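# Close the open drawer fully and release it

## Task

Push the open drawer until it is completely closed, then leave the hand no longer touching it.

## Robot and tools

Robot: two arms, left_arm and right_arm, each ending in a five-finger hand (right_arm has a right hand, left_arm a mirrored left hand). Base positions in the scene frame: left_arm (+0.038, +0.354, 0) m, right_arm (+0.032, -0.309, 0) m, each turned very slightly about z. A camera stand sits behind the arms. Fixed cameras: cam_high and cam_low, each 672x504.

Frames. Scene frame: origin at table-top height midway between the nominal bases, +z up, +x out over the table, left_arm on the +y side (arm names do not match image sides). Every hand pose, target and offset for an arm is expressed in that arm's own base frame. Rotation offsets turn about the Hand target's position. Hand point: a spot 0.05 m in front of the palm, 0.15 m from the wrist face along the fingers. Its +z runs along straight fingers, +y out of the palm, +x across the palm away from the thumb on the right hand (toward the thumb on the left hand). Straight fingertips extend 0.06-0.07 m past the point along +z and sit 0.06 m behind it along -y. A wrist bracket on the little-finger side can also strike objects.

The 28-number row (all values in [-1, 1], always all 28 even if one arm moves): left_arm dx, dy, dz, rx, ry, rz; left hand thumb_turn, thumb_bend, index, middle, ring, little, force_limit, speed; then the same 14 for right_arm and its hand. Pose numbers are offsets, not poses: they count from that arm's Hand target when the action or move begins, along that arm's base axes; 1.0 equals 0.6 m for dx/dy/dz or 180 degrees for the rotation vector rx/ry/rz. Sending the same offset again moves further. All zeros re-requests the current Hand target. Hand motor numbers are absolute targets: -1 open/straight, +1 closed (thumb_turn +1 puts the thumb opposite the fingers). force_limit maps -1..+1 to about 0-10 N (0-15 N for the two thumb motors); speed rises linearly to full at +0.48. There is no 'unchanged' value: to keep a hand as is, resend the last eight hand numbers you actually sent; if none yet, send its hand_measured plus hand_force_limit and hand_speed.

Tools.
execute_actions(actions, cameras): actions is a list of actions; each action is a list of 1-15 rows, one row per 1/30 s step; a short list repeats its last row to fill 15 steps. Every row in an action is an offset from the action's starting Hand target. Images come back only for an empty actions list or when cameras names them (["all"], a list of names, or []).
move(target, speed, blend, blocking, cameras): target is one 28-number row or a list of up to 15 rows; every row is an offset from the same starting Hand targets. speed is the top path speed in m/s (0.002 to 4.3, default 0.25), one value or one per target; turning is capped at twice that in rad/s. blend in metres rounds corners between list targets (0 = stop at each). Paths are straight, do not avoid obstacles, and stop after 10 s. blocking=false returns after about 0.5 s while the move continues.
wait(seconds 0-10, cameras): lets time pass holding last commands.
stop(cameras): brakes a running move.
zoom_image(camera cam_high or cam_low, region [x0, y0, x1, y1] in pixels, at most 504x504): enlarges part of the latest image.
show_instructions(): shows the reference images.
finished_scene(scene): ends the current scene; pass that scene's integer number. Irreversible.

Results. Each result gives per-arm end_effector_position (m) and end_effector_quat_wxyz in the arm's base frame, the Hand target (the commanded pose after clipping, the base for the next offsets), joint positions, velocities (may read 'within noise') and torques, hand_measured, hand_stopped_by (moving, target, force, stalled, fault), hand_load_n (positive when pushed open), hand_force_limit and hand_speed. A move adds a 'move:' line: done, off_target, moving, held or fault, plus limits such as paced (pose clipped) or held (steps withheld). done means at rest within 10 mm and 2 degrees; it says nothing about contact. MOTOR HOT warns of heating; OVER-TEMPERATURE FAULT means the arm has dropped for 30-60 s or more.

Behaviour to expect. The hand often stops 1-3 cm (sometimes 5 cm) short of or below its command, mostly low; that is not a contact. A later command, even zeros, pursues it again; if still short, send the remaining distance. Commanded orientation is clipped to within 40 degrees of the measured one each step. Small turns can shift the hand point a lot. Avoid paths passing near an arm's own base. An arm blocked by something keeps pressing until told to go back; to release a push, command a target back beyond the current hand point.

Avoid: fast contact with the drawer or cabinet (slams, hits), driving the target far beyond the contact point (hard pushes), collisions or squeezes between the two arms, knocking anything out of the work area, and holding stretched or stalled poses that heat motors. For this job, approach the drawer front slowly, push it shut at low speed, then draw the hand back so it no longer touches the drawer before calling finished_scene.

Each tool is called after ">>>" by a JSON object that holds its "op" and its "data".

Reference images:

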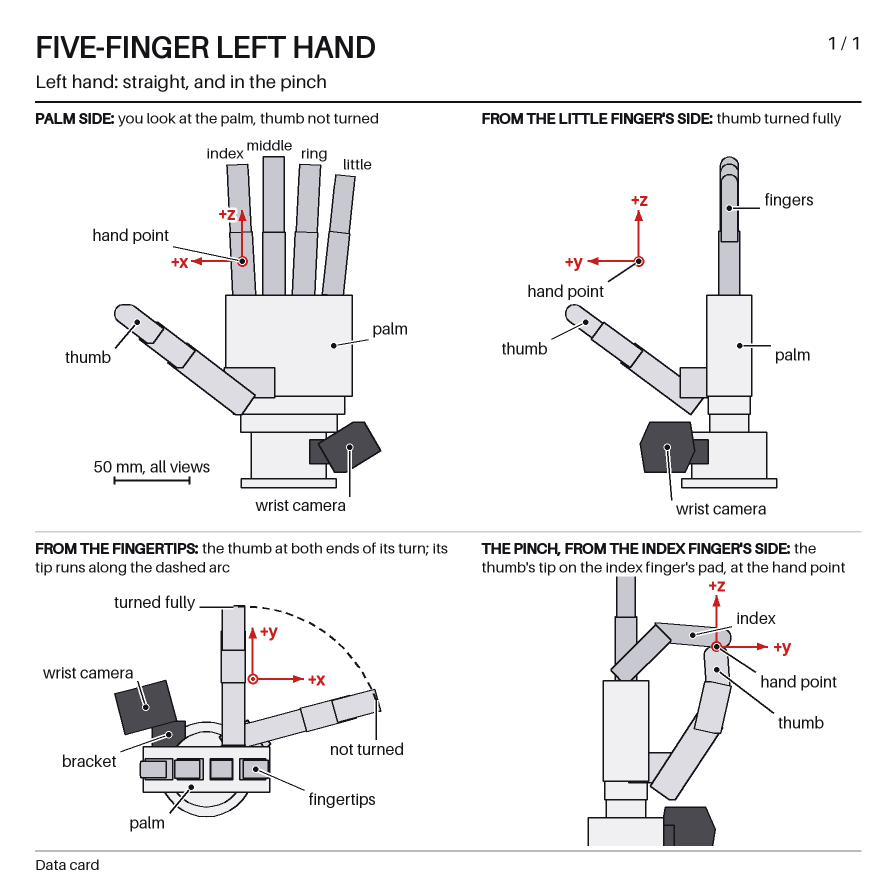

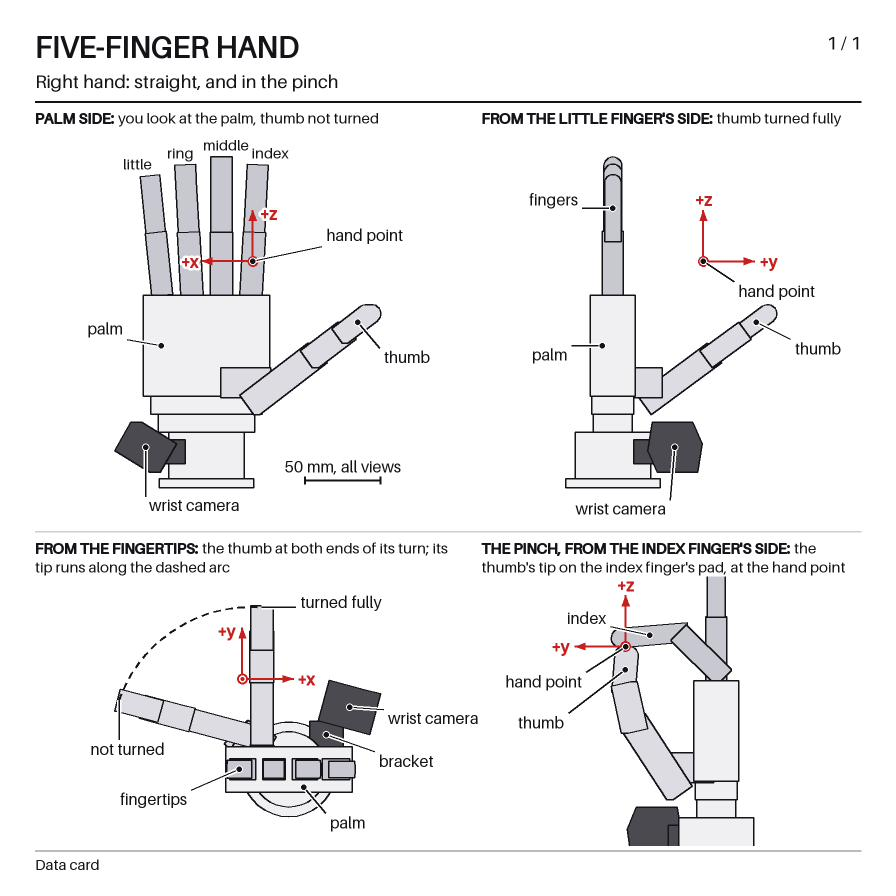

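## Session

>>> {"op": "execute_actions", "data": {"actions": []}}

Scene clock: 0.00 s.
left_arm: end_effector_position=(+0.5091, +0.0787, +0.3960) hand_measured=(-1.000, -1.000, -1.000, -1.000, -1.000, -1.000) hand_load_n=(+0.0, +0.0, +0.0, +0.0, +0.0, +0.0) hand_stopped_by=(target, target, target, target, target, target) hand_force_limit=0.00 hand_speed=-0.80 end_effector_quat_wxyz=(+0.186, -0.364, +0.702, -0.583) | right_arm: end_effector_position=(+0.4715, +0.2546, +0.1212) hand_measured=(-1.000, -1.000, -1.000, -1.000, -1.000, -1.000) hand_load_n=(+0.0, +0.0, +0.0, +0.0, +0.0, +0.0) hand_stopped_by=(target, target, target, target, target, target) hand_force_limit=0.00 hand_speed=-0.80 end_effector_quat_wxyz=(-0.548, +0.755, +0.015, +0.360)
Joint positions: left_arm=[0.509 1.439 1.526 -0.842 1.196 0.55] | right_arm=[0.279 1.477 0.636 0.651 -0.722 -0.727]
Joint velocities: within noise
Joint torques (N m): no reading
Motor temperatures (°C): left_arm=[29 32 31 31 31 29] | right_arm=[30 35 26 34 29 31]
Heat: left arm: hottest shoulder 32 °C; right arm: hottest shoulder 35 °C.
Hand target: left_arm +0.5132, +0.0810, +0.4026; +0.193, -0.360, +0.703, -0.583 | right_arm +0.4779, +0.2564, +0.1276; -0.549, +0.751, +0.018, +0.365

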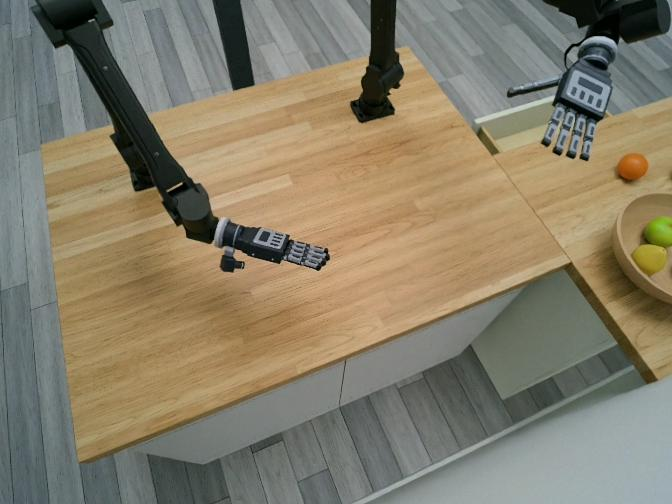

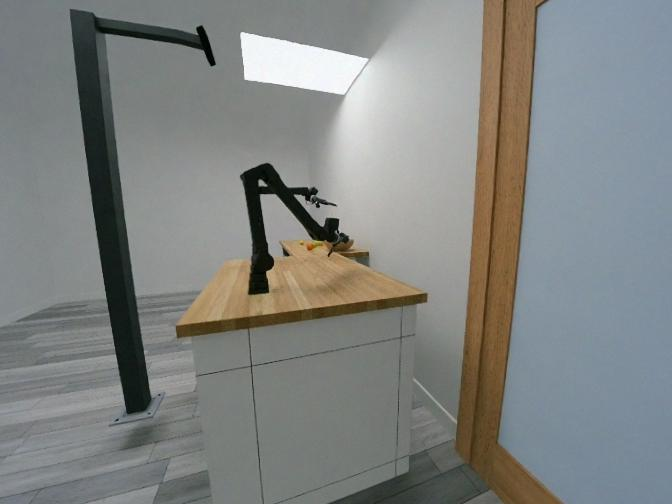

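>>> {"op": "zoom_image", "data": {"camera": "cam_high", "region": [420, 50, 672, 240]}}

>>> {"op": "zoom_image", "data": {"camera": "cam_low", "region": [220, 150, 440, 330]}}

Scaled by 2.000 from the camera's 672x504 image, which has a finer 960x720 frame.

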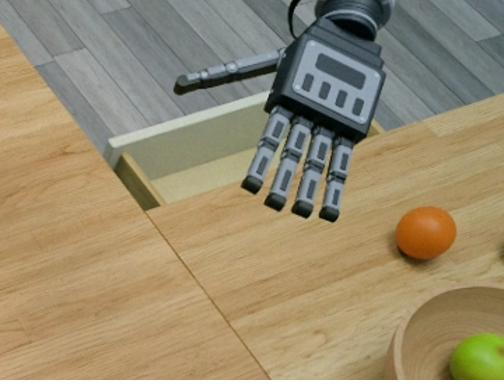

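Scaled by 2.291 from the camera's 672x504 image, which has a finer 960x720 frame.

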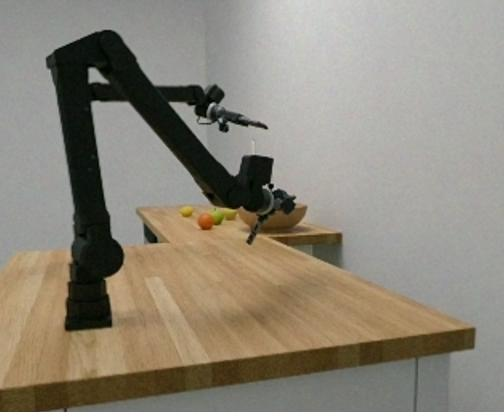

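>>> {"op": "move", "data": {"target": [[-0.305,0.365,0.033,-0.334,0.299,0.348,-1,-1,-1,-1,-1,-1,0,-0.8,0,0,0,0,0,0,-1,-1,-1,-1,-1,-1,0,-0.8],[-0.735,0.478,-0.1,0.713,-0.316,-0.478,-1,-1,-1,-1,-1,-1,0,-0.8,0,0,0,0,0,0,-1,-1,-1,-1,-1,-1,0,-0.8]], "speed": 0.35, "blend": 0.05, "cameras": ["all"]}}

Scene clock: 26.10 s.
left_arm: end_effector_position=(+0.0762, +0.3734, +0.3453) hand_measured=(-1.000, -1.000, -1.000, -1.000, -1.000, -1.000) hand_load_n=(+0.0, +0.0, +0.0, +0.0, +0.0, +0.0) hand_stopped_by=(target, target, target, target, target, target) hand_force_limit=0.00 hand_speed=-0.80 end_effector_quat_wxyz=(+0.194, +0.663, +0.667, +0.280) | right_arm: end_effector_position=(+0.4715, +0.2546, +0.1212) hand_measured=(-1.000, -1.000, -1.000, -1.000, -1.000, -1.000) hand_load_n=(+0.0, +0.0, +0.0, +0.0, +0.0, +0.0) hand_stopped_by=(target, target, target, target, target, target) hand_force_limit=0.00 hand_speed=-0.80 end_effector_quat_wxyz=(-0.548, +0.755, +0.015, +0.360)
Joint positions: left_arm=[1.849 1.23 1.273 -1.693 0.692 -1.271] | right_arm=[0.279 1.477 0.636 0.651 -0.722 -0.727]
Joint torques (N m): left_arm=[1.03 -8.35 7.32 0.06 0.44 -0.17] | right_arm=[1.9 -7.41 7.6 2.18 -0.08 -0.03]
Heat: left arm: hottest elbow 34 °C; right arm: hottest shoulder 35 °C.
Hand target: left_arm +0.0723, +0.3679, +0.3426; +0.242, +0.664, +0.664, +0.242 | right_arm +0.4779, +0.2564, +0.1276; -0.549, +0.751, +0.018, +0.365
Off the commanded pose: left_arm 0.007 m, 7 deg | right_arm 0.009 m, 1 deg.
joint sent to its limit (left arm) — joint 4 (wrist pitch), lower limit. The joint targets are off in orientation, not in position.
move: off_target (left_arm)

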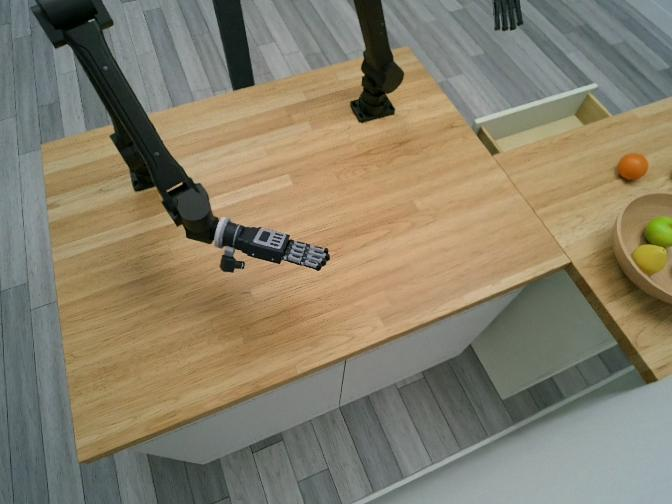

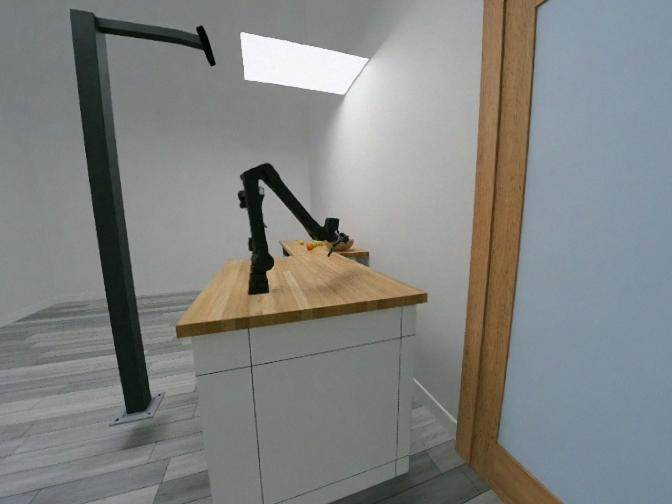

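>>> {"op": "move", "data": {"target": [-0.013,0.083,-0.338,0,0,0,-1,-1,-1,-1,-1,-1,0,-0.8,0,0,0,0,0,0,-1,-1,-1,-1,-1,-1,0,-0.8], "speed": 0.3, "cameras": ["cam_high"]}}

>>> {"op": "zoom_image", "data": {"camera": "cam_high", "region": [440, 0, 640, 180]}}

Scene clock: 32.40 s.
left_arm: end_effector_position=(+0.0611, +0.4183, +0.1483) hand_measured=(-1.000, -1.000, -1.000, -1.000, -1.000, -1.000) hand_load_n=(+0.0, +0.0, +0.0, +0.0, +0.0, +0.0) hand_stopped_by=(target, target, target, target, target, target) hand_force_limit=0.00 hand_speed=-0.80 end_effector_quat_wxyz=(+0.237, +0.660, +0.669, +0.245) | right_arm: end_effector_position=(+0.4715, +0.2546, +0.1212) hand_measured=(-1.000, -1.000, -1.000, -1.000, -1.000, -1.000) hand_load_n=(+0.0, +0.0, +0.0, +0.0, +0.0, +0.0) hand_stopped_by=(target, target, target, target, target, target) hand_force_limit=0.00 hand_speed=-0.80 end_effector_quat_wxyz=(-0.548, +0.755, +0.015, +0.360)
Joint positions: left_arm=[1.849 1.539 1.047 -1.285 0.669 -1.235] | right_arm=[0.279 1.477 0.636 0.651 -0.722 -0.727]
Joint torques (N m): left_arm=[-0.62 -9.17 7.04 0.4 0.51 0.06] | right_arm=[1.96 -7.82 7.72 2.4 -0.08 -0.04]
Heat: left arm: hottest elbow 34 °C; right arm: hottest shoulder 35 °C.
Hand target: left_arm +0.0645, +0.4177, +0.1398; +0.242, +0.664, +0.664, +0.242 | right_arm +0.4779, +0.2564, +0.1276; -0.549, +0.751, +0.018, +0.365
Off the commanded pose: left_arm 0.009 m, 1 deg | right_arm 0.009 m, 1 deg.
move: done
Images, in order (width x height): cam_high 672x504.

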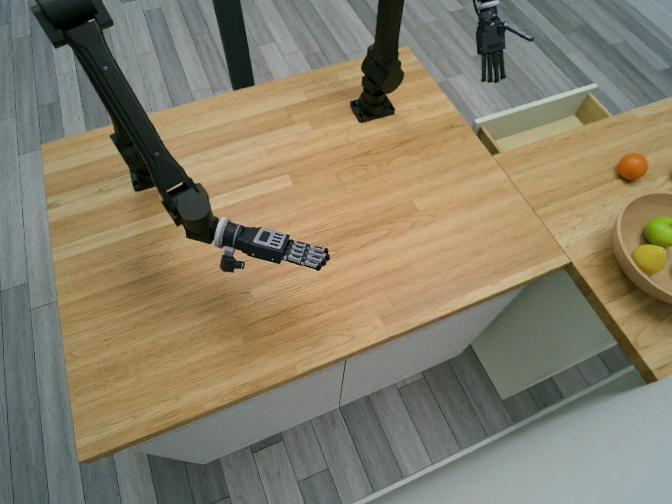

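Scaled by 2.520 from the camera's 672x504 image, which has a finer 960x720 frame.

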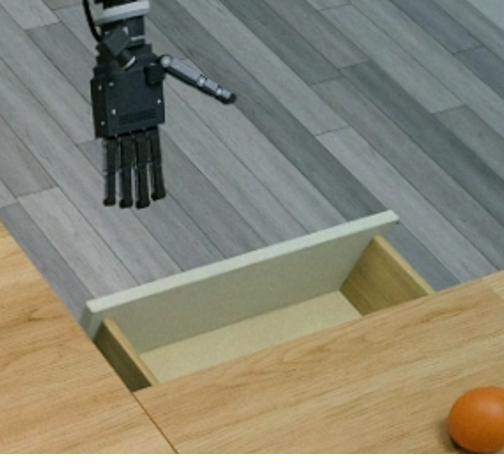

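>>> {"op": "move", "data": {"target": [[-0.02,0.1,0,0,0,0,-1,-1,-1,-1,-1,-1,0,-0.8,0,0,0,0,0,0,-1,-1,-1,-1,-1,-1,0,-0.8],[-0.02,0.1,-0.253,0,0,0,-1,-1,-1,-1,-1,-1,0,-0.8,0,0,0,0,0,0,-1,-1,-1,-1,-1,-1,0,-0.8]], "speed": 0.2, "blend": 0.03, "cameras": ["cam_high"]}}

>>> {"op": "zoom_image", "data": {"camera": "cam_high", "region": [440, 0, 640, 180]}}

Scene clock: 36.60 s.
left_arm: end_effector_position=(+0.0435, +0.4822, -0.0002) hand_measured=(-1.000, -1.000, -1.000, -1.000, -1.000, -1.000) hand_load_n=(+0.0, +0.0, +0.0, +0.0, +0.0, +0.0) hand_stopped_by=(target, target, target, target, target, target) hand_force_limit=0.00 hand_speed=-0.80 end_effector_quat_wxyz=(+0.232, +0.662, +0.668, +0.249) | right_arm: end_effector_position=(+0.4715, +0.2546, +0.1212) hand_measured=(-1.000, -1.000, -1.000, -1.000, -1.000, -1.000) hand_load_n=(-0.5, +0.0, +0.0, +0.0, +0.0, +0.0) hand_stopped_by=(target, target, target, target, target, target) hand_force_limit=0.00 hand_speed=-0.80 end_effector_quat_wxyz=(-0.548, +0.755, +0.015, +0.360)
Joint positions: left_arm=[1.847 1.927 1.108 -0.945 0.67 -1.235] | right_arm=[0.279 1.477 0.636 0.651 -0.722 -0.727]
Joint torques (N m): left_arm=[-1.26 -12.75 5.16 0.4 0.54 -0.04] | right_arm=[2.73 -9.35 7.83 2.56 -0.09 -0.1]
Heat: left arm: hottest elbow 35 °C; right arm: hottest shoulder 35 °C.
Hand target: left_arm +0.0524, +0.4777, -0.0120; +0.242, +0.664, +0.664, +0.242 | right_arm +0.4779, +0.2564, +0.1276; -0.549, +0.751, +0.018, +0.365
Off the commanded pose: left_arm 0.015 m, 1 deg | right_arm 0.009 m, 1 deg.
move: off_target (left_arm)
Images, in order (width x height): cam_high 672x504.

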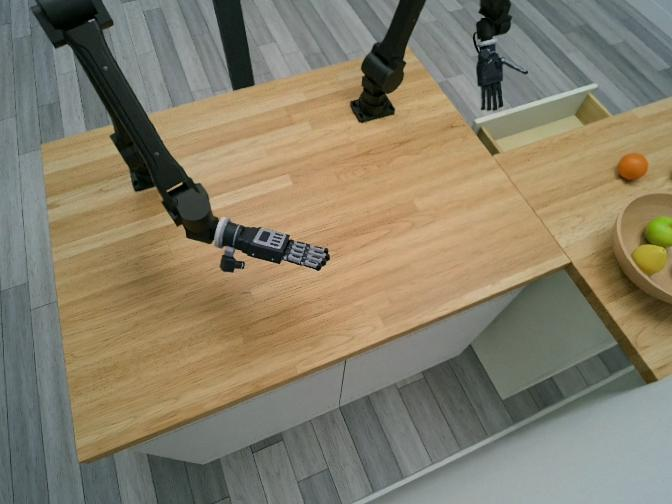

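Scaled by 2.520 from the camera's 672x504 image, which has a finer 960x720 frame.

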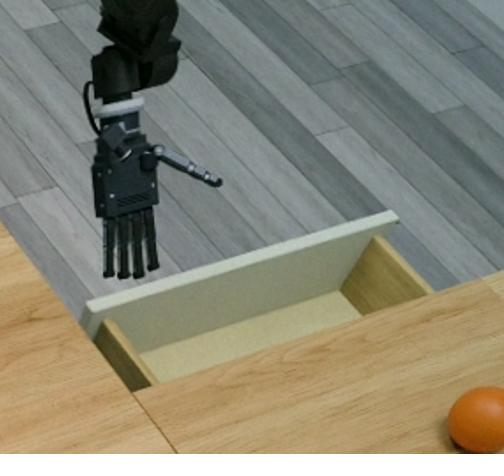

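>>> {"op": "move", "data": {"target": [0.37,0,-0.03,0,0,0,-1,-1,-1,-1,-1,-1,0,-0.8,0,0,0,0,0,0,-1,-1,-1,-1,-1,-1,0,-0.8], "speed": 0.12, "cameras": ["cam_high"]}}

>>> {"op": "zoom_image", "data": {"camera": "cam_high", "region": [440, 20, 640, 200]}}

Scene clock: 40.00 s.
left_arm: end_effector_position=(+0.2633, +0.4892, -0.0175) hand_measured=(-1.000, -1.000, -1.000, -1.000, -1.000, -1.000) hand_load_n=(+0.0, +0.0, +0.0, +0.0, +0.0, +0.0) hand_stopped_by=(target, target, target, target, target, target) hand_force_limit=0.00 hand_speed=-0.80 end_effector_quat_wxyz=(+0.229, +0.663, +0.667, +0.251) | right_arm: end_effector_position=(+0.4715, +0.2546, +0.1212) hand_measured=(-1.000, -1.000, -1.000, -1.000, -1.000, -1.000) hand_load_n=(+0.0, +0.0, +0.0, +0.0, +0.0, +0.0) hand_stopped_by=(target, target, target, target, target, target) hand_force_limit=0.00 hand_speed=-0.80 end_effector_quat_wxyz=(-0.548, +0.755, +0.015, +0.360)
Joint positions: left_arm=[1.368 1.908 1.003 -0.461 0.667 -1.85] | right_arm=[0.279 1.477 0.636 0.651 -0.722 -0.727]
Joint torques (N m): left_arm=[-1.96 -12.69 4.97 1.28 0.91 -0.11] | right_arm=[2.2 -7.47 7.64 2.41 0.02 -0.03]
Motor temperatures (°C): left_arm=[29 33 34 31 30 29] | right_arm=[30 35 31 34 28 30]
Heat: left arm: hottest elbow 34 °C; right arm: hottest shoulder 35 °C.
Hand target: left_arm +0.2745, +0.4778, -0.0299; +0.242, +0.664, +0.664, +0.242 | right_arm +0.4779, +0.2564, +0.1276; -0.549, +0.751, +0.018, +0.365
Off the commanded pose: left_arm 0.020 m, 2 deg | right_arm 0.009 m, 1 deg.
move: off_target (left_arm)
Images, in order (width x height): cam_high 672x504.

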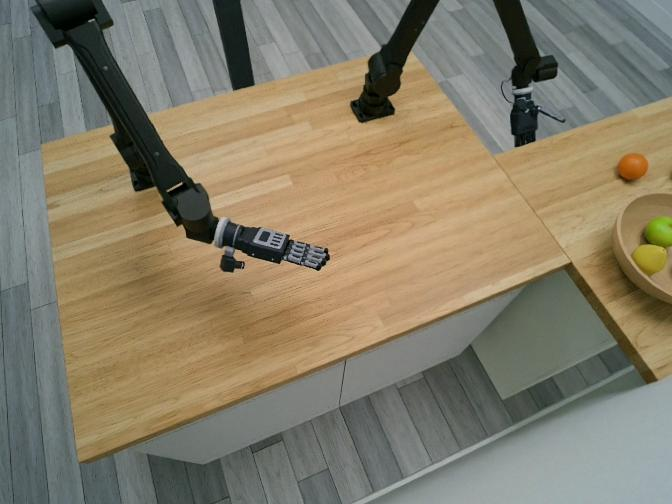

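Scaled by 2.520 from the camera's 672x504 image, which has a finer 960x720 frame.

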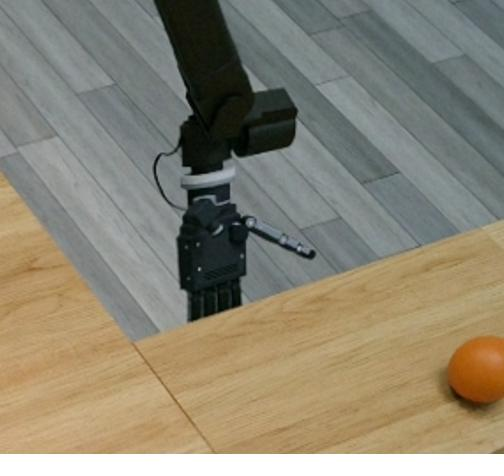

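>>> {"op": "move", "data": {"target": [0.075,0,0.0,0,0,0,-1,-1,-1,-1,-1,-1,0,-0.8,0,0,0,0,0,0,-1,-1,-1,-1,-1,-1,0,-0.8], "speed": 0.08, "cameras": ["cam_high"]}}

>>> {"op": "zoom_image", "data": {"camera": "cam_high", "region": [460, 60, 600, 200]}}

Scene clock: 41.83 s.
left_arm: end_effector_position=(+0.3012, +0.4866, -0.0179) hand_measured=(-1.000, -1.000, -1.000, -1.000, -1.000, -1.000) hand_load_n=(+0.0, +0.0, +0.0, +0.5, +0.0, +0.0) hand_stopped_by=(target, target, target, target, target, target) hand_force_limit=0.00 hand_speed=-0.80 end_effector_quat_wxyz=(+0.226, +0.659, +0.671, +0.251) | right_arm: end_effector_position=(+0.4715, +0.2546, +0.1212) hand_measured=(-1.000, -1.000, -1.000, -1.000, -1.000, -1.000) hand_load_n=(+0.0, +0.0, +0.0, +0.0, +0.0, +0.0) hand_stopped_by=(target, target, target, target, target, target) hand_force_limit=0.00 hand_speed=-0.80 end_effector_quat_wxyz=(-0.548, +0.755, +0.015, +0.360)
Joint positions: left_arm=[1.285 1.91 1.003 -0.39 0.642 -1.966] | right_arm=[0.279 1.477 0.636 0.651 -0.722 -0.727]
Joint torques (N m): left_arm=[-2.78 -11.87 6.56 1.2 1.05 -0.12] | right_arm=[1.79 -7.65 7.83 2.13 -0.1 -0.11]
Heat: left arm: hottest elbow 34 °C; right arm: hottest shoulder 35 °C.
Hand target: left_arm +0.3195, +0.4777, -0.0300; +0.242, +0.664, +0.664, +0.242 | right_arm +0.4779, +0.2564, +0.1276; -0.549, +0.751, +0.018, +0.365
Off the commanded pose: left_arm 0.024 m, 2 deg | right_arm 0.009 m, 1 deg.
move: off_target (left_arm)
Images, in order (width x height): cam_high 672x504.

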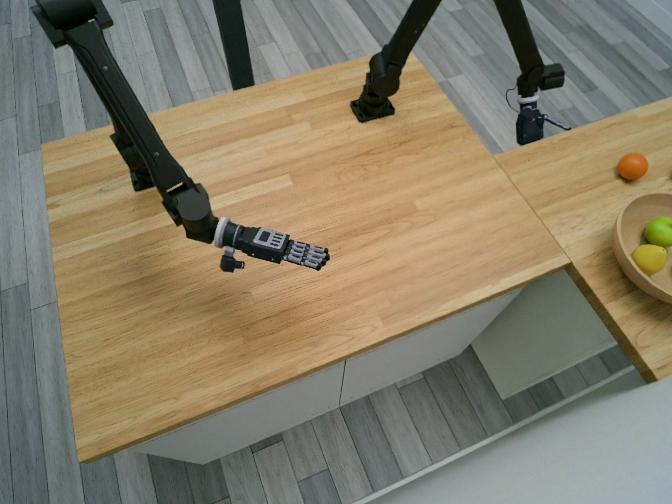

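Scaled by 3.600 from the camera's 672x504 image, which has a finer 960x720 frame.

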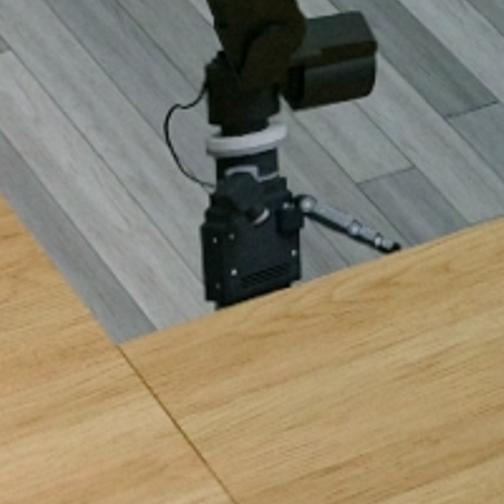

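>>> {"op": "move", "data": {"target": [0.025,0,0.0,0,0,0,-1,-1,-1,-1,-1,-1,0,-0.8,0,0,0,0,0,0,-1,-1,-1,-1,-1,-1,0,-0.8], "speed": 0.08, "cameras": ["cam_high"]}}

>>> {"op": "zoom_image", "data": {"camera": "cam_high", "region": [460, 60, 600, 200]}}

Scene clock: 43.80 s.
left_arm: end_effector_position=(+0.3084, +0.4872, -0.0180) hand_measured=(-1.000, -1.000, -1.000, -1.000, -1.000, -1.000) hand_load_n=(+0.0, +0.0, +0.0, +0.0, +0.0, +0.0) hand_stopped_by=(target, target, target, target, target, target) hand_force_limit=0.00 hand_speed=-0.80 end_effector_quat_wxyz=(+0.226, +0.654, +0.677, +0.251) | right_arm: end_effector_position=(+0.4715, +0.2546, +0.1212) hand_measured=(-1.000, -1.000, -1.000, -1.000, -1.000, -1.000) hand_load_n=(+0.0, +0.0, -0.5, +0.0, +0.0, +0.0) hand_stopped_by=(target, target, target, target, target, target) hand_force_limit=0.00 hand_speed=-0.80 end_effector_quat_wxyz=(-0.548, +0.755, +0.015, +0.360)
Joint positions: left_arm=[1.268 1.91 1.003 -0.373 0.634 -2.004] | right_arm=[0.279 1.477 0.636 0.651 -0.722 -0.727]
Joint torques (N m): left_arm=[-3.84 -11.52 7.21 1.26 1.04 -0.13] | right_arm=[1.96 -7.12 7.57 2.39 -0.05 0]
Heat: left arm: hottest elbow 35 °C; right arm: hottest shoulder 35 °C.
Hand target: left_arm +0.3345, +0.4778, -0.0299; +0.242, +0.664, +0.664, +0.242 | right_arm +0.4779, +0.2564, +0.1276; -0.549, +0.751, +0.018, +0.365
Off the commanded pose: left_arm 0.030 m, 3 deg | right_arm 0.009 m, 1 deg.
move: off_target (left_arm)
Images, in order (width x height): cam_high 672x504.

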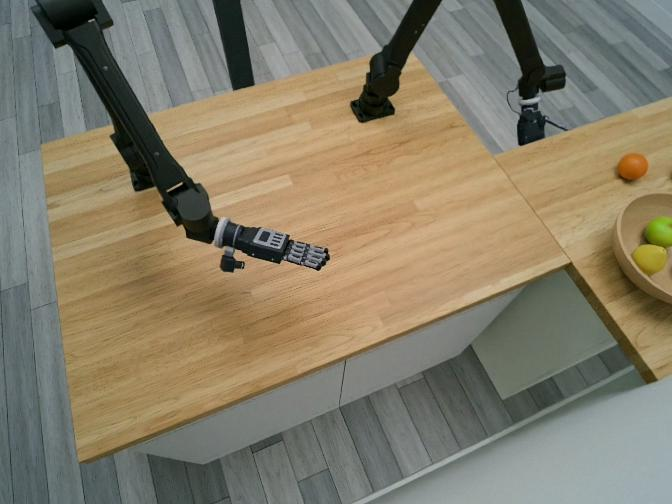

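Scaled by 3.600 from the camera's 672x504 image, which has a finer 960x720 frame.

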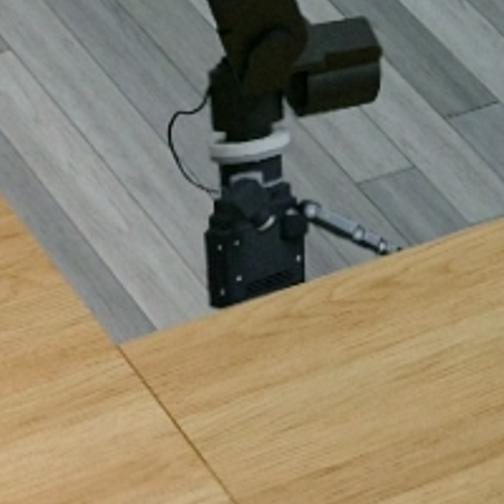

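>>> {"op": "move", "data": {"target": [0.04,0,0.0,0,0,0,-1,-1,-1,-1,-1,-1,0,-0.8,0,0,0,0,0,0,-1,-1,-1,-1,-1,-1,0,-0.8], "speed": 0.08, "cameras": ["cam_high"]}}

>>> {"op": "zoom_image", "data": {"camera": "cam_high", "region": [460, 60, 600, 200]}}

Scene clock: 46.77 s.
left_arm: end_effector_position=(+0.3105, +0.4889, -0.0225) hand_measured=(-1.000, -1.000, -1.000, -1.000, -1.000, -1.000) hand_load_n=(+0.0, +0.0, +0.0, +1.0, +0.0, +0.0) hand_stopped_by=(target, target, target, target, target, target) hand_force_limit=0.00 hand_speed=-0.80 end_effector_quat_wxyz=(+0.222, +0.642, +0.693, +0.240) | right_arm: end_effector_position=(+0.4715, +0.2546, +0.1212) hand_measured=(-1.000, -1.000, -1.000, -1.000, -1.000, -1.000) hand_load_n=(+0.0, +0.0, +0.0, +0.0, +0.0, +0.0) hand_stopped_by=(target, target, target, target, target, target) hand_force_limit=0.00 hand_speed=-0.80 end_effector_quat_wxyz=(-0.548, +0.755, +0.015, +0.360)
Joint positions: left_arm=[1.255 1.911 1.003 -0.369 0.608 -2.056] | right_arm=[0.279 1.477 0.636 0.651 -0.722 -0.727]
Joint torques (N m): left_arm=[-6.48 -10.99 8.2 2 1.54 -0.13] | right_arm=[1.2 -7.53 7.66 2.28 -0.09 -0.07]
Heat: left arm: hottest elbow 35 °C; right arm: hottest shoulder 35 °C.
Hand target: left_arm +0.3585, +0.4778, -0.0299; +0.242, +0.664, +0.664, +0.242 | right_arm +0.4779, +0.2564, +0.1276; -0.549, +0.751, +0.018, +0.365
Off the commanded pose: left_arm 0.050 m, 5 deg | right_arm 0.009 m, 1 deg.
move: off_target (left_arm)
Images, in order (width x height): cam_high 672x504.

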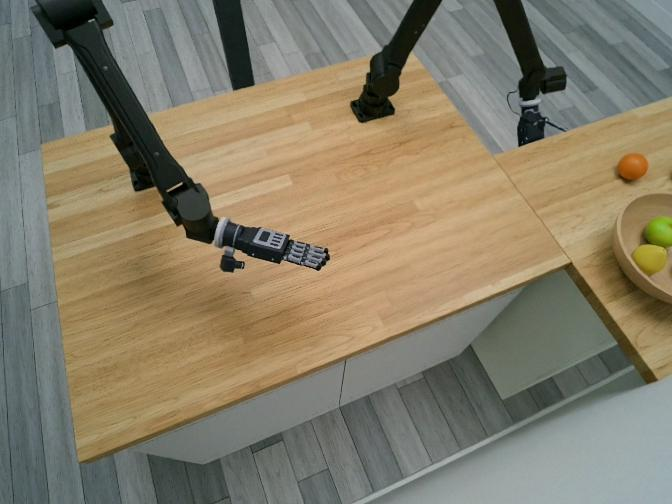

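Scaled by 3.600 from the camera's 672x504 image, which has a finer 960x720 frame.

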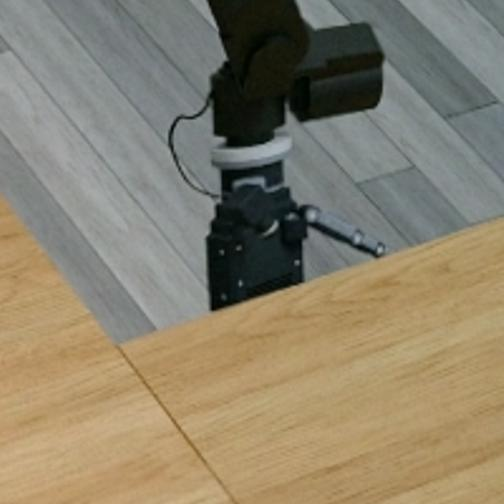

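>>> {"op": "move", "data": {"target": [[-0.14,0,0.0,0,0,0,-1,-1,-1,-1,-1,-1,0,-0.8,0,0,0,0,0,0,-1,-1,-1,-1,-1,-1,0,-0.8],[-0.25,0,0.1,0,0,0,-1,-1,-1,-1,-1,-1,0,-0.8,0,0,0,0,0,0,-1,-1,-1,-1,-1,-1,0,-0.8]], "speed": 0.15, "blend": 0.02, "cameras": ["cam_high"]}}

>>> {"op": "zoom_image", "data": {"camera": "cam_high", "region": [460, 60, 660, 240]}}

Scene clock: 49.67 s.
left_arm: end_effector_position=(+0.2133, +0.4726, +0.0240) hand_measured=(-1.000, -1.000, -1.000, -1.000, -1.000, -1.000) hand_load_n=(+0.0, +0.0, +0.0, +0.0, +0.0, +0.0) hand_stopped_by=(target, target, target, target, target, target) hand_force_limit=0.00 hand_speed=-0.80 end_effector_quat_wxyz=(+0.247, +0.663, +0.666, +0.236) | right_arm: end_effector_position=(+0.4715, +0.2546, +0.1212) hand_measured=(-1.000, -1.000, -1.000, -1.000, -1.000, -1.000) hand_load_n=(-0.5, +0.0, +0.0, +0.0, -0.5, +0.0) hand_stopped_by=(target, target, target, target, target, target) hand_force_limit=0.00 hand_speed=-0.80 end_effector_quat_wxyz=(-0.548, +0.755, +0.015, +0.360)
Joint positions: left_arm=[1.477 1.805 1.003 -0.707 0.696 -1.691] | right_arm=[0.279 1.477 0.636 0.651 -0.722 -0.727]
Joint torques (N m): left_arm=[1.03 -14.21 6.82 0.28 0.57 0.05] | right_arm=[1.61 -6.77 7.82 2.44 -0.09 -0.04]
Heat: left arm: hottest elbow 35 °C; right arm: hottest shoulder 35 °C.
Hand target: left_arm +0.2086, +0.4777, +0.0301; +0.242, +0.664, +0.664, +0.242 | right_arm +0.4779, +0.2564, +0.1276; -0.549, +0.751, +0.018, +0.365
Off the commanded pose: left_arm 0.009 m, 1 deg | right_arm 0.009 m, 1 deg.
move: done
Images, in order (width x height): cam_high 672x504.

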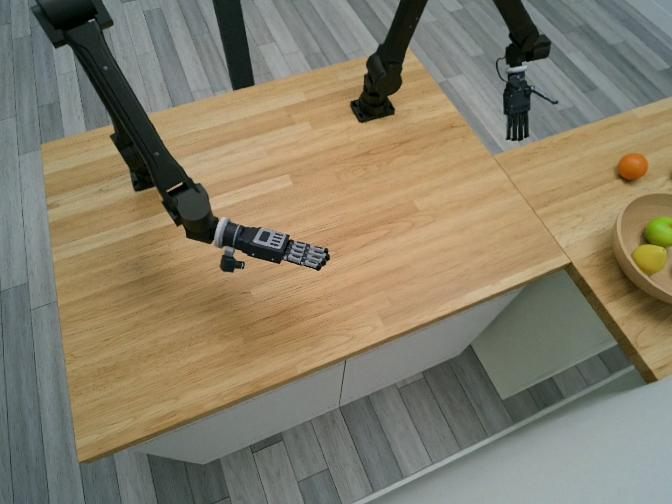

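Scaled by 2.520 from the camera's 672x504 image, which has a finer 960x720 frame.

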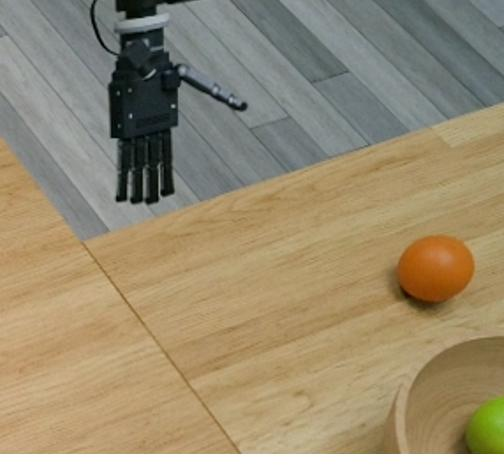

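>>> {"op": "finished_scene", "data": {"scene": 1}}

The scene is finished: the task was done.


## Next scene

The same job, from a new start.

Reference images:

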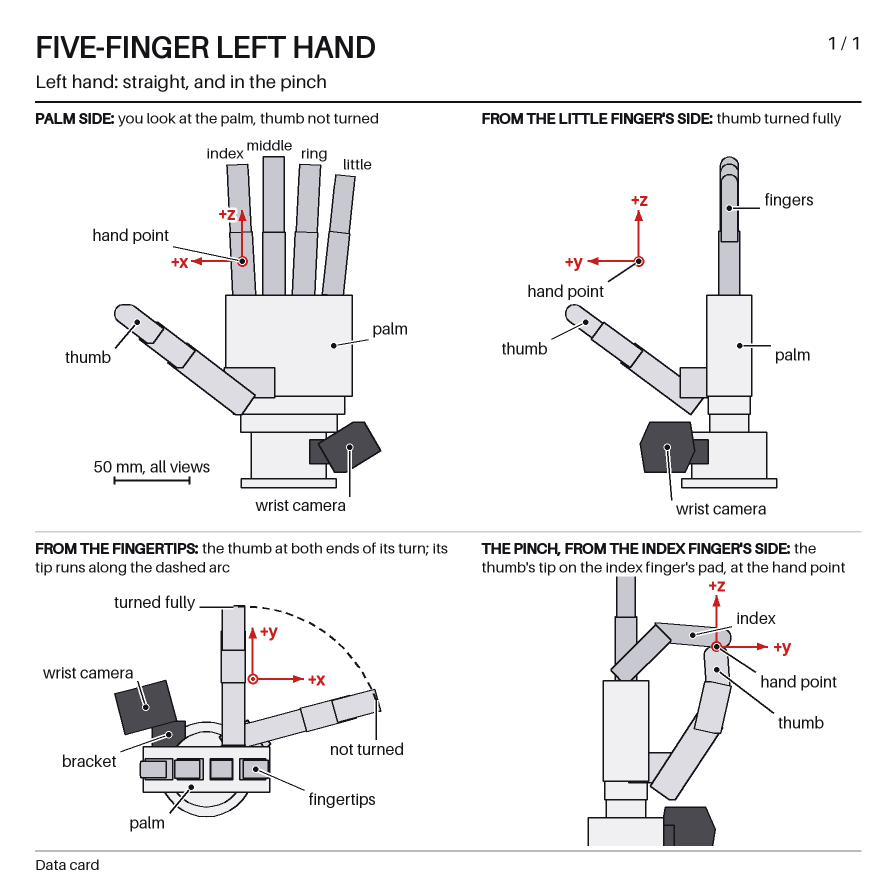

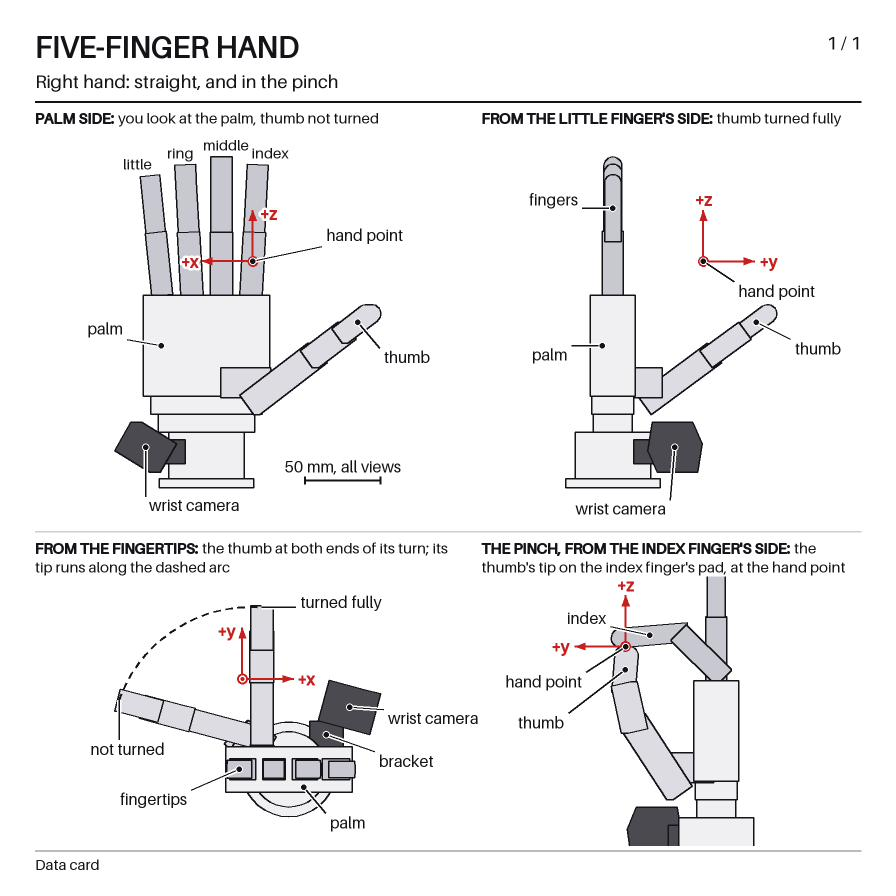

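>>> {"op": "execute_actions", "data": {"actions": []}}

>>> {"op": "zoom_image", "data": {"camera": "cam_high", "region": [440, 20, 660, 200]}}

Scene clock: 0.00 s.
left_arm: end_effector_position=(+0.3882, -0.4843, +0.1876) hand_measured=(-1.000, -1.000, -1.000, -1.000, -1.000, -1.000) hand_load_n=(+0.0, +0.0, +0.0, +0.0, +0.0, +0.0) hand_stopped_by=(target, target, target, target, target, target) hand_force_limit=0.00 hand_speed=-0.80 end_effector_quat_wxyz=(+0.156, -0.620, +0.727, -0.249) | right_arm: end_effector_position=(+0.5995, -0.0306, +0.2546) hand_measured=(-1.000, -1.000, -1.000, -1.000, -1.000, -1.000) hand_load_n=(+0.0, +0.0, +0.0, +0.0, +0.0, +0.0) hand_stopped_by=(target, target, target, target, target, target) hand_force_limit=0.00 hand_speed=-0.80 end_effector_quat_wxyz=(+0.290, +0.124, +0.918, +0.239)
Joint positions: left_arm=[-0.9 1.683 1.537 -0.911 -0.32 -0.656] | right_arm=[-0.302 1.515 1.246 -0.737 -0.555 1.701]
Joint velocities: within noise
Joint torques (N m): no reading
Motor temperatures (°C): left_arm=[29 32 31 30 27 28] | right_arm=[30 34 27 32 26 28]
Heat: left arm: hottest shoulder 32 °C; right arm: hottest shoulder 34 °C.
Hand target: left_arm +0.3928, -0.4902, +0.1932; +0.156, -0.620, +0.725, -0.256 | right_arm +0.6057, -0.0326, +0.2642; +0.300, +0.120, +0.916, +0.237

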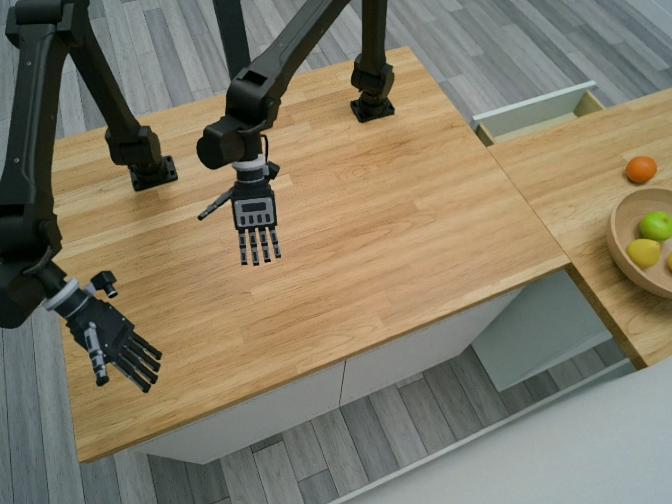

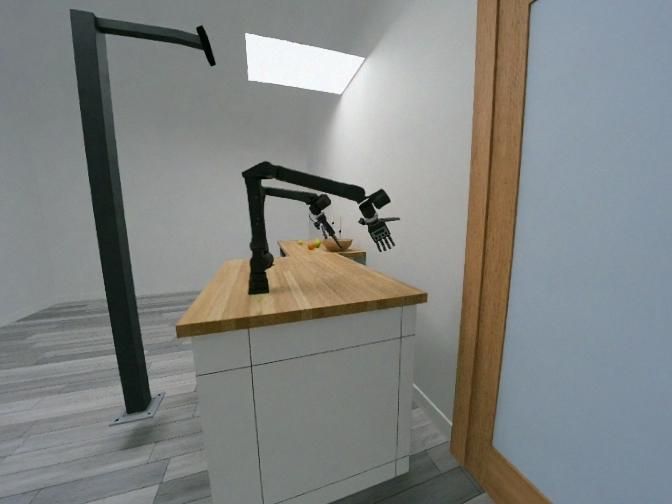

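Scaled by 2.291 from the camera's 672x504 image, which has a finer 960x720 frame.

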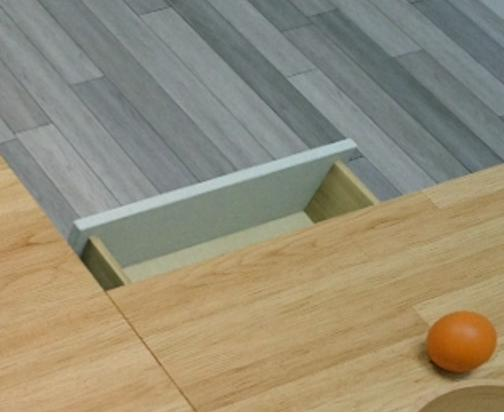

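>>> {"op": "move", "data": {"target": [0.012,0.917,0.228,-0.0917,0.0695,0.2724,-1,-1,-1,-1,-1,-1,0,-0.8,0,0,0,0,0,0,-1,-1,-1,-1,-1,-1,0,-0.8], "speed": 0.4}}

Scene clock: 10.27 s.
left_arm: end_effector_position=(+0.3886, +0.0518, +0.3103) hand_measured=(-1.000, -1.000, -1.000, -1.000, -1.000, -1.000) hand_load_n=(+0.0, +0.0, +0.0, +0.0, +0.0, +0.0) hand_stopped_by=(target, target, target, target, target, target) hand_force_limit=0.00 hand_speed=-0.80 end_effector_quat_wxyz=(-0.071, +0.906, -0.372, +0.189) | right_arm: end_effector_position=(+0.5995, -0.0306, +0.2546) hand_measured=(-1.000, -1.000, -1.000, -1.000, -1.000, -1.000) hand_load_n=(+0.5, +0.0, +0.0, +0.0, +0.5, -0.5) hand_stopped_by=(target, target, target, target, target, target) hand_force_limit=0.00 hand_speed=-0.80 end_effector_quat_wxyz=(+0.290, +0.124, +0.918, +0.239)
Joint positions: left_arm=[0.346 1.196 1.345 -1.34 0.146 -0.474] | right_arm=[-0.302 1.515 1.246 -0.737 -0.555 1.701]
Joint torques (N m): left_arm=[0.79 -5.95 13.65 0.87 0.15 0.05] | right_arm=[1.2 -10.75 10.09 1.59 -0.38 -0.03]
Heat: left arm: hottest elbow 33 °C; right arm: hottest shoulder 35 °C.
Hand target: left_arm +0.3999, +0.0600, +0.3301; -0.083, +0.902, -0.374, +0.200 | right_arm +0.6057, -0.0326, +0.2642; +0.300, +0.120, +0.916, +0.237
Off the commanded pose: left_arm 0.024 m, 2 deg | right_arm 0.012 m, 1 deg.
move: off_target (left_arm, right_arm)

>>> {"op": "move", "data": {"target": [[-0.2,0.45,0,-0.1643,0.0264,0.3337,-1,-1,-1,-1,-1,-1,0,-0.8,0,0,0,0,0,0,-1,-1,-1,-1,-1,-1,0,-0.8],[-0.603,0.697,-0.317,-0.4036,-0.0406,0.6334,-1,-1,-1,-1,-1,-1,0,-0.8,0,0,0,0,0,0,-1,-1,-1,-1,-1,-1,0,-0.8]], "speed": 0.4, "blend": 0.05, "cameras": ["cam_high"]}}

Scene clock: 14.73 s.
left_arm: end_effector_position=(+0.0413, +0.4766, +0.1507) hand_measured=(-1.000, -1.000, -1.000, -1.000, -1.000, -1.000) hand_load_n=(+0.0, +0.0, +0.0, +0.0, +0.0, +0.0) hand_stopped_by=(target, target, target, target, target, target) hand_force_limit=0.00 hand_speed=-0.80 end_effector_quat_wxyz=(+0.233, +0.673, +0.657, +0.246) | right_arm: end_effector_position=(+0.5995, -0.0306, +0.2546) hand_measured=(-1.000, -1.000, -1.000, -1.000, -1.000, -1.000) hand_load_n=(+0.0, +0.0, +0.0, +0.0, +0.0, +0.0) hand_stopped_by=(target, target, target, target, target, target) hand_force_limit=0.00 hand_speed=-0.80 end_effector_quat_wxyz=(+0.290, +0.124, +0.918, +0.239)
Joint positions: left_arm=[1.854 1.693 1.248 -1.343 0.662 -1.187] | right_arm=[-0.302 1.515 1.246 -0.737 -0.555 1.701]
Joint torques (N m): left_arm=[0.56 -11.28 6.91 0.42 0.57 -0.13] | right_arm=[1.44 -10.99 10.19 1.78 -0.38 -0.02]
Heat: left arm: hottest elbow 34 °C; right arm: hottest shoulder 35 °C.
Hand target: left_arm +0.0380, +0.4781, +0.1399; +0.241, +0.664, +0.665, +0.242 | right_arm +0.6057, -0.0326, +0.2642; +0.300, +0.120, +0.916, +0.237
Off the commanded pose: left_arm 0.011 m, 2 deg | right_arm 0.012 m, 1 deg.
move: off_target (left_arm, right_arm)
Images, in order (width x height): cam_high 672x504.

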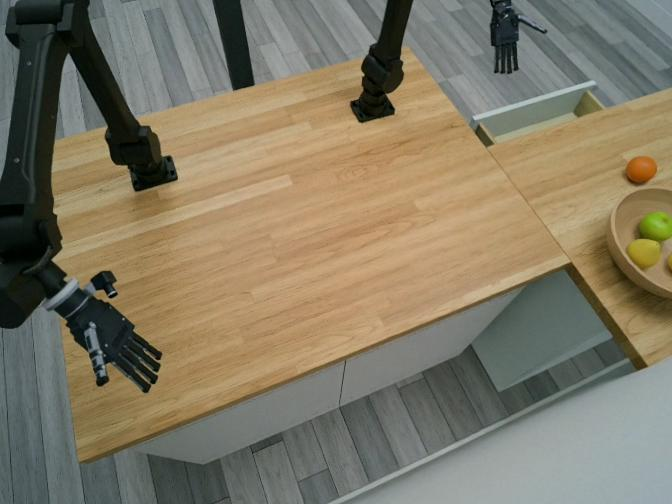

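>>> {"op": "move", "data": {"target": [[0,0,-0.283,0,0,0,-1,-1,-1,-1,-1,-1,0,-0.8,0,0,0,0,0,0,-1,-1,-1,-1,-1,-1,0,-0.8],[0.33,0,-0.283,0,0,0,-1,-1,-1,-1,-1,-1,0,-0.8,0,0,0,0,0,0,-1,-1,-1,-1,-1,-1,0,-0.8],[0.445,0,-0.283,0,0,0,-1,-1,-1,-1,-1,-1,0,-0.8,0,0,0,0,0,0,-1,-1,-1,-1,-1,-1,0,-0.8]], "speed": [0.25,0.13,0.08], "blend": [0.02,0.02,0], "cameras": ["cam_high"]}}

Scene clock: 19.70 s.
left_arm: end_effector_position=(+0.2741, +0.4939, -0.0268) hand_measured=(-1.000, -1.000, -1.000, -1.000, -1.000, -1.000) hand_load_n=(+0.0, +0.0, +0.0, +0.5, +0.0, +0.0) hand_stopped_by=(target, target, target, target, target, target) hand_force_limit=0.00 hand_speed=-0.80 end_effector_quat_wxyz=(+0.228, +0.650, +0.683, +0.244) | right_arm: end_effector_position=(+0.5995, -0.0306, +0.2546) hand_measured=(-1.000, -1.000, -1.000, -1.000, -1.000, -1.000) hand_load_n=(+0.0, +0.0, +0.0, +0.0, +0.0, +0.0) hand_stopped_by=(target, target, target, target, target, target) hand_force_limit=0.00 hand_speed=-0.80 end_effector_quat_wxyz=(+0.290, +0.124, +0.918, +0.239)
Joint positions: left_arm=[1.34 1.927 1.009 -0.426 0.647 -1.928] | right_arm=[-0.302 1.515 1.246 -0.737 -0.555 1.701]
Joint torques (N m): left_arm=[-4.78 -13.33 5.2 1.62 1.13 -0.12] | right_arm=[1.03 -9.64 10.09 1.77 -0.39 -0.07]
Motor temperatures (°C): left_arm=[28 32 33 30 28 28] | right_arm=[30 35 32 32 26 28]
Heat: left arm: hottest elbow 33 °C; right arm: hottest shoulder 35 °C.
Hand target: left_arm +0.3049, +0.4782, -0.0299; +0.241, +0.664, +0.665, +0.242 | right_arm +0.6057, -0.0326, +0.2642; +0.300, +0.120, +0.916, +0.237
Off the commanded pose: left_arm 0.035 m, 3 deg | right_arm 0.012 m, 1 deg.
move: off_target (left_arm, right_arm)
Images, in order (width x height): cam_high 672x504.

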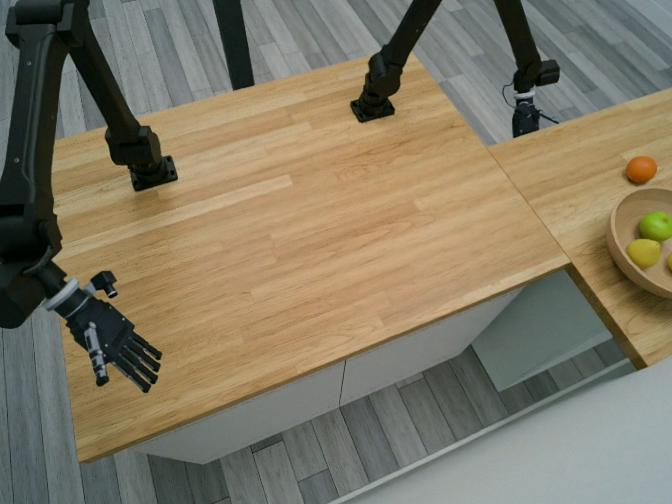

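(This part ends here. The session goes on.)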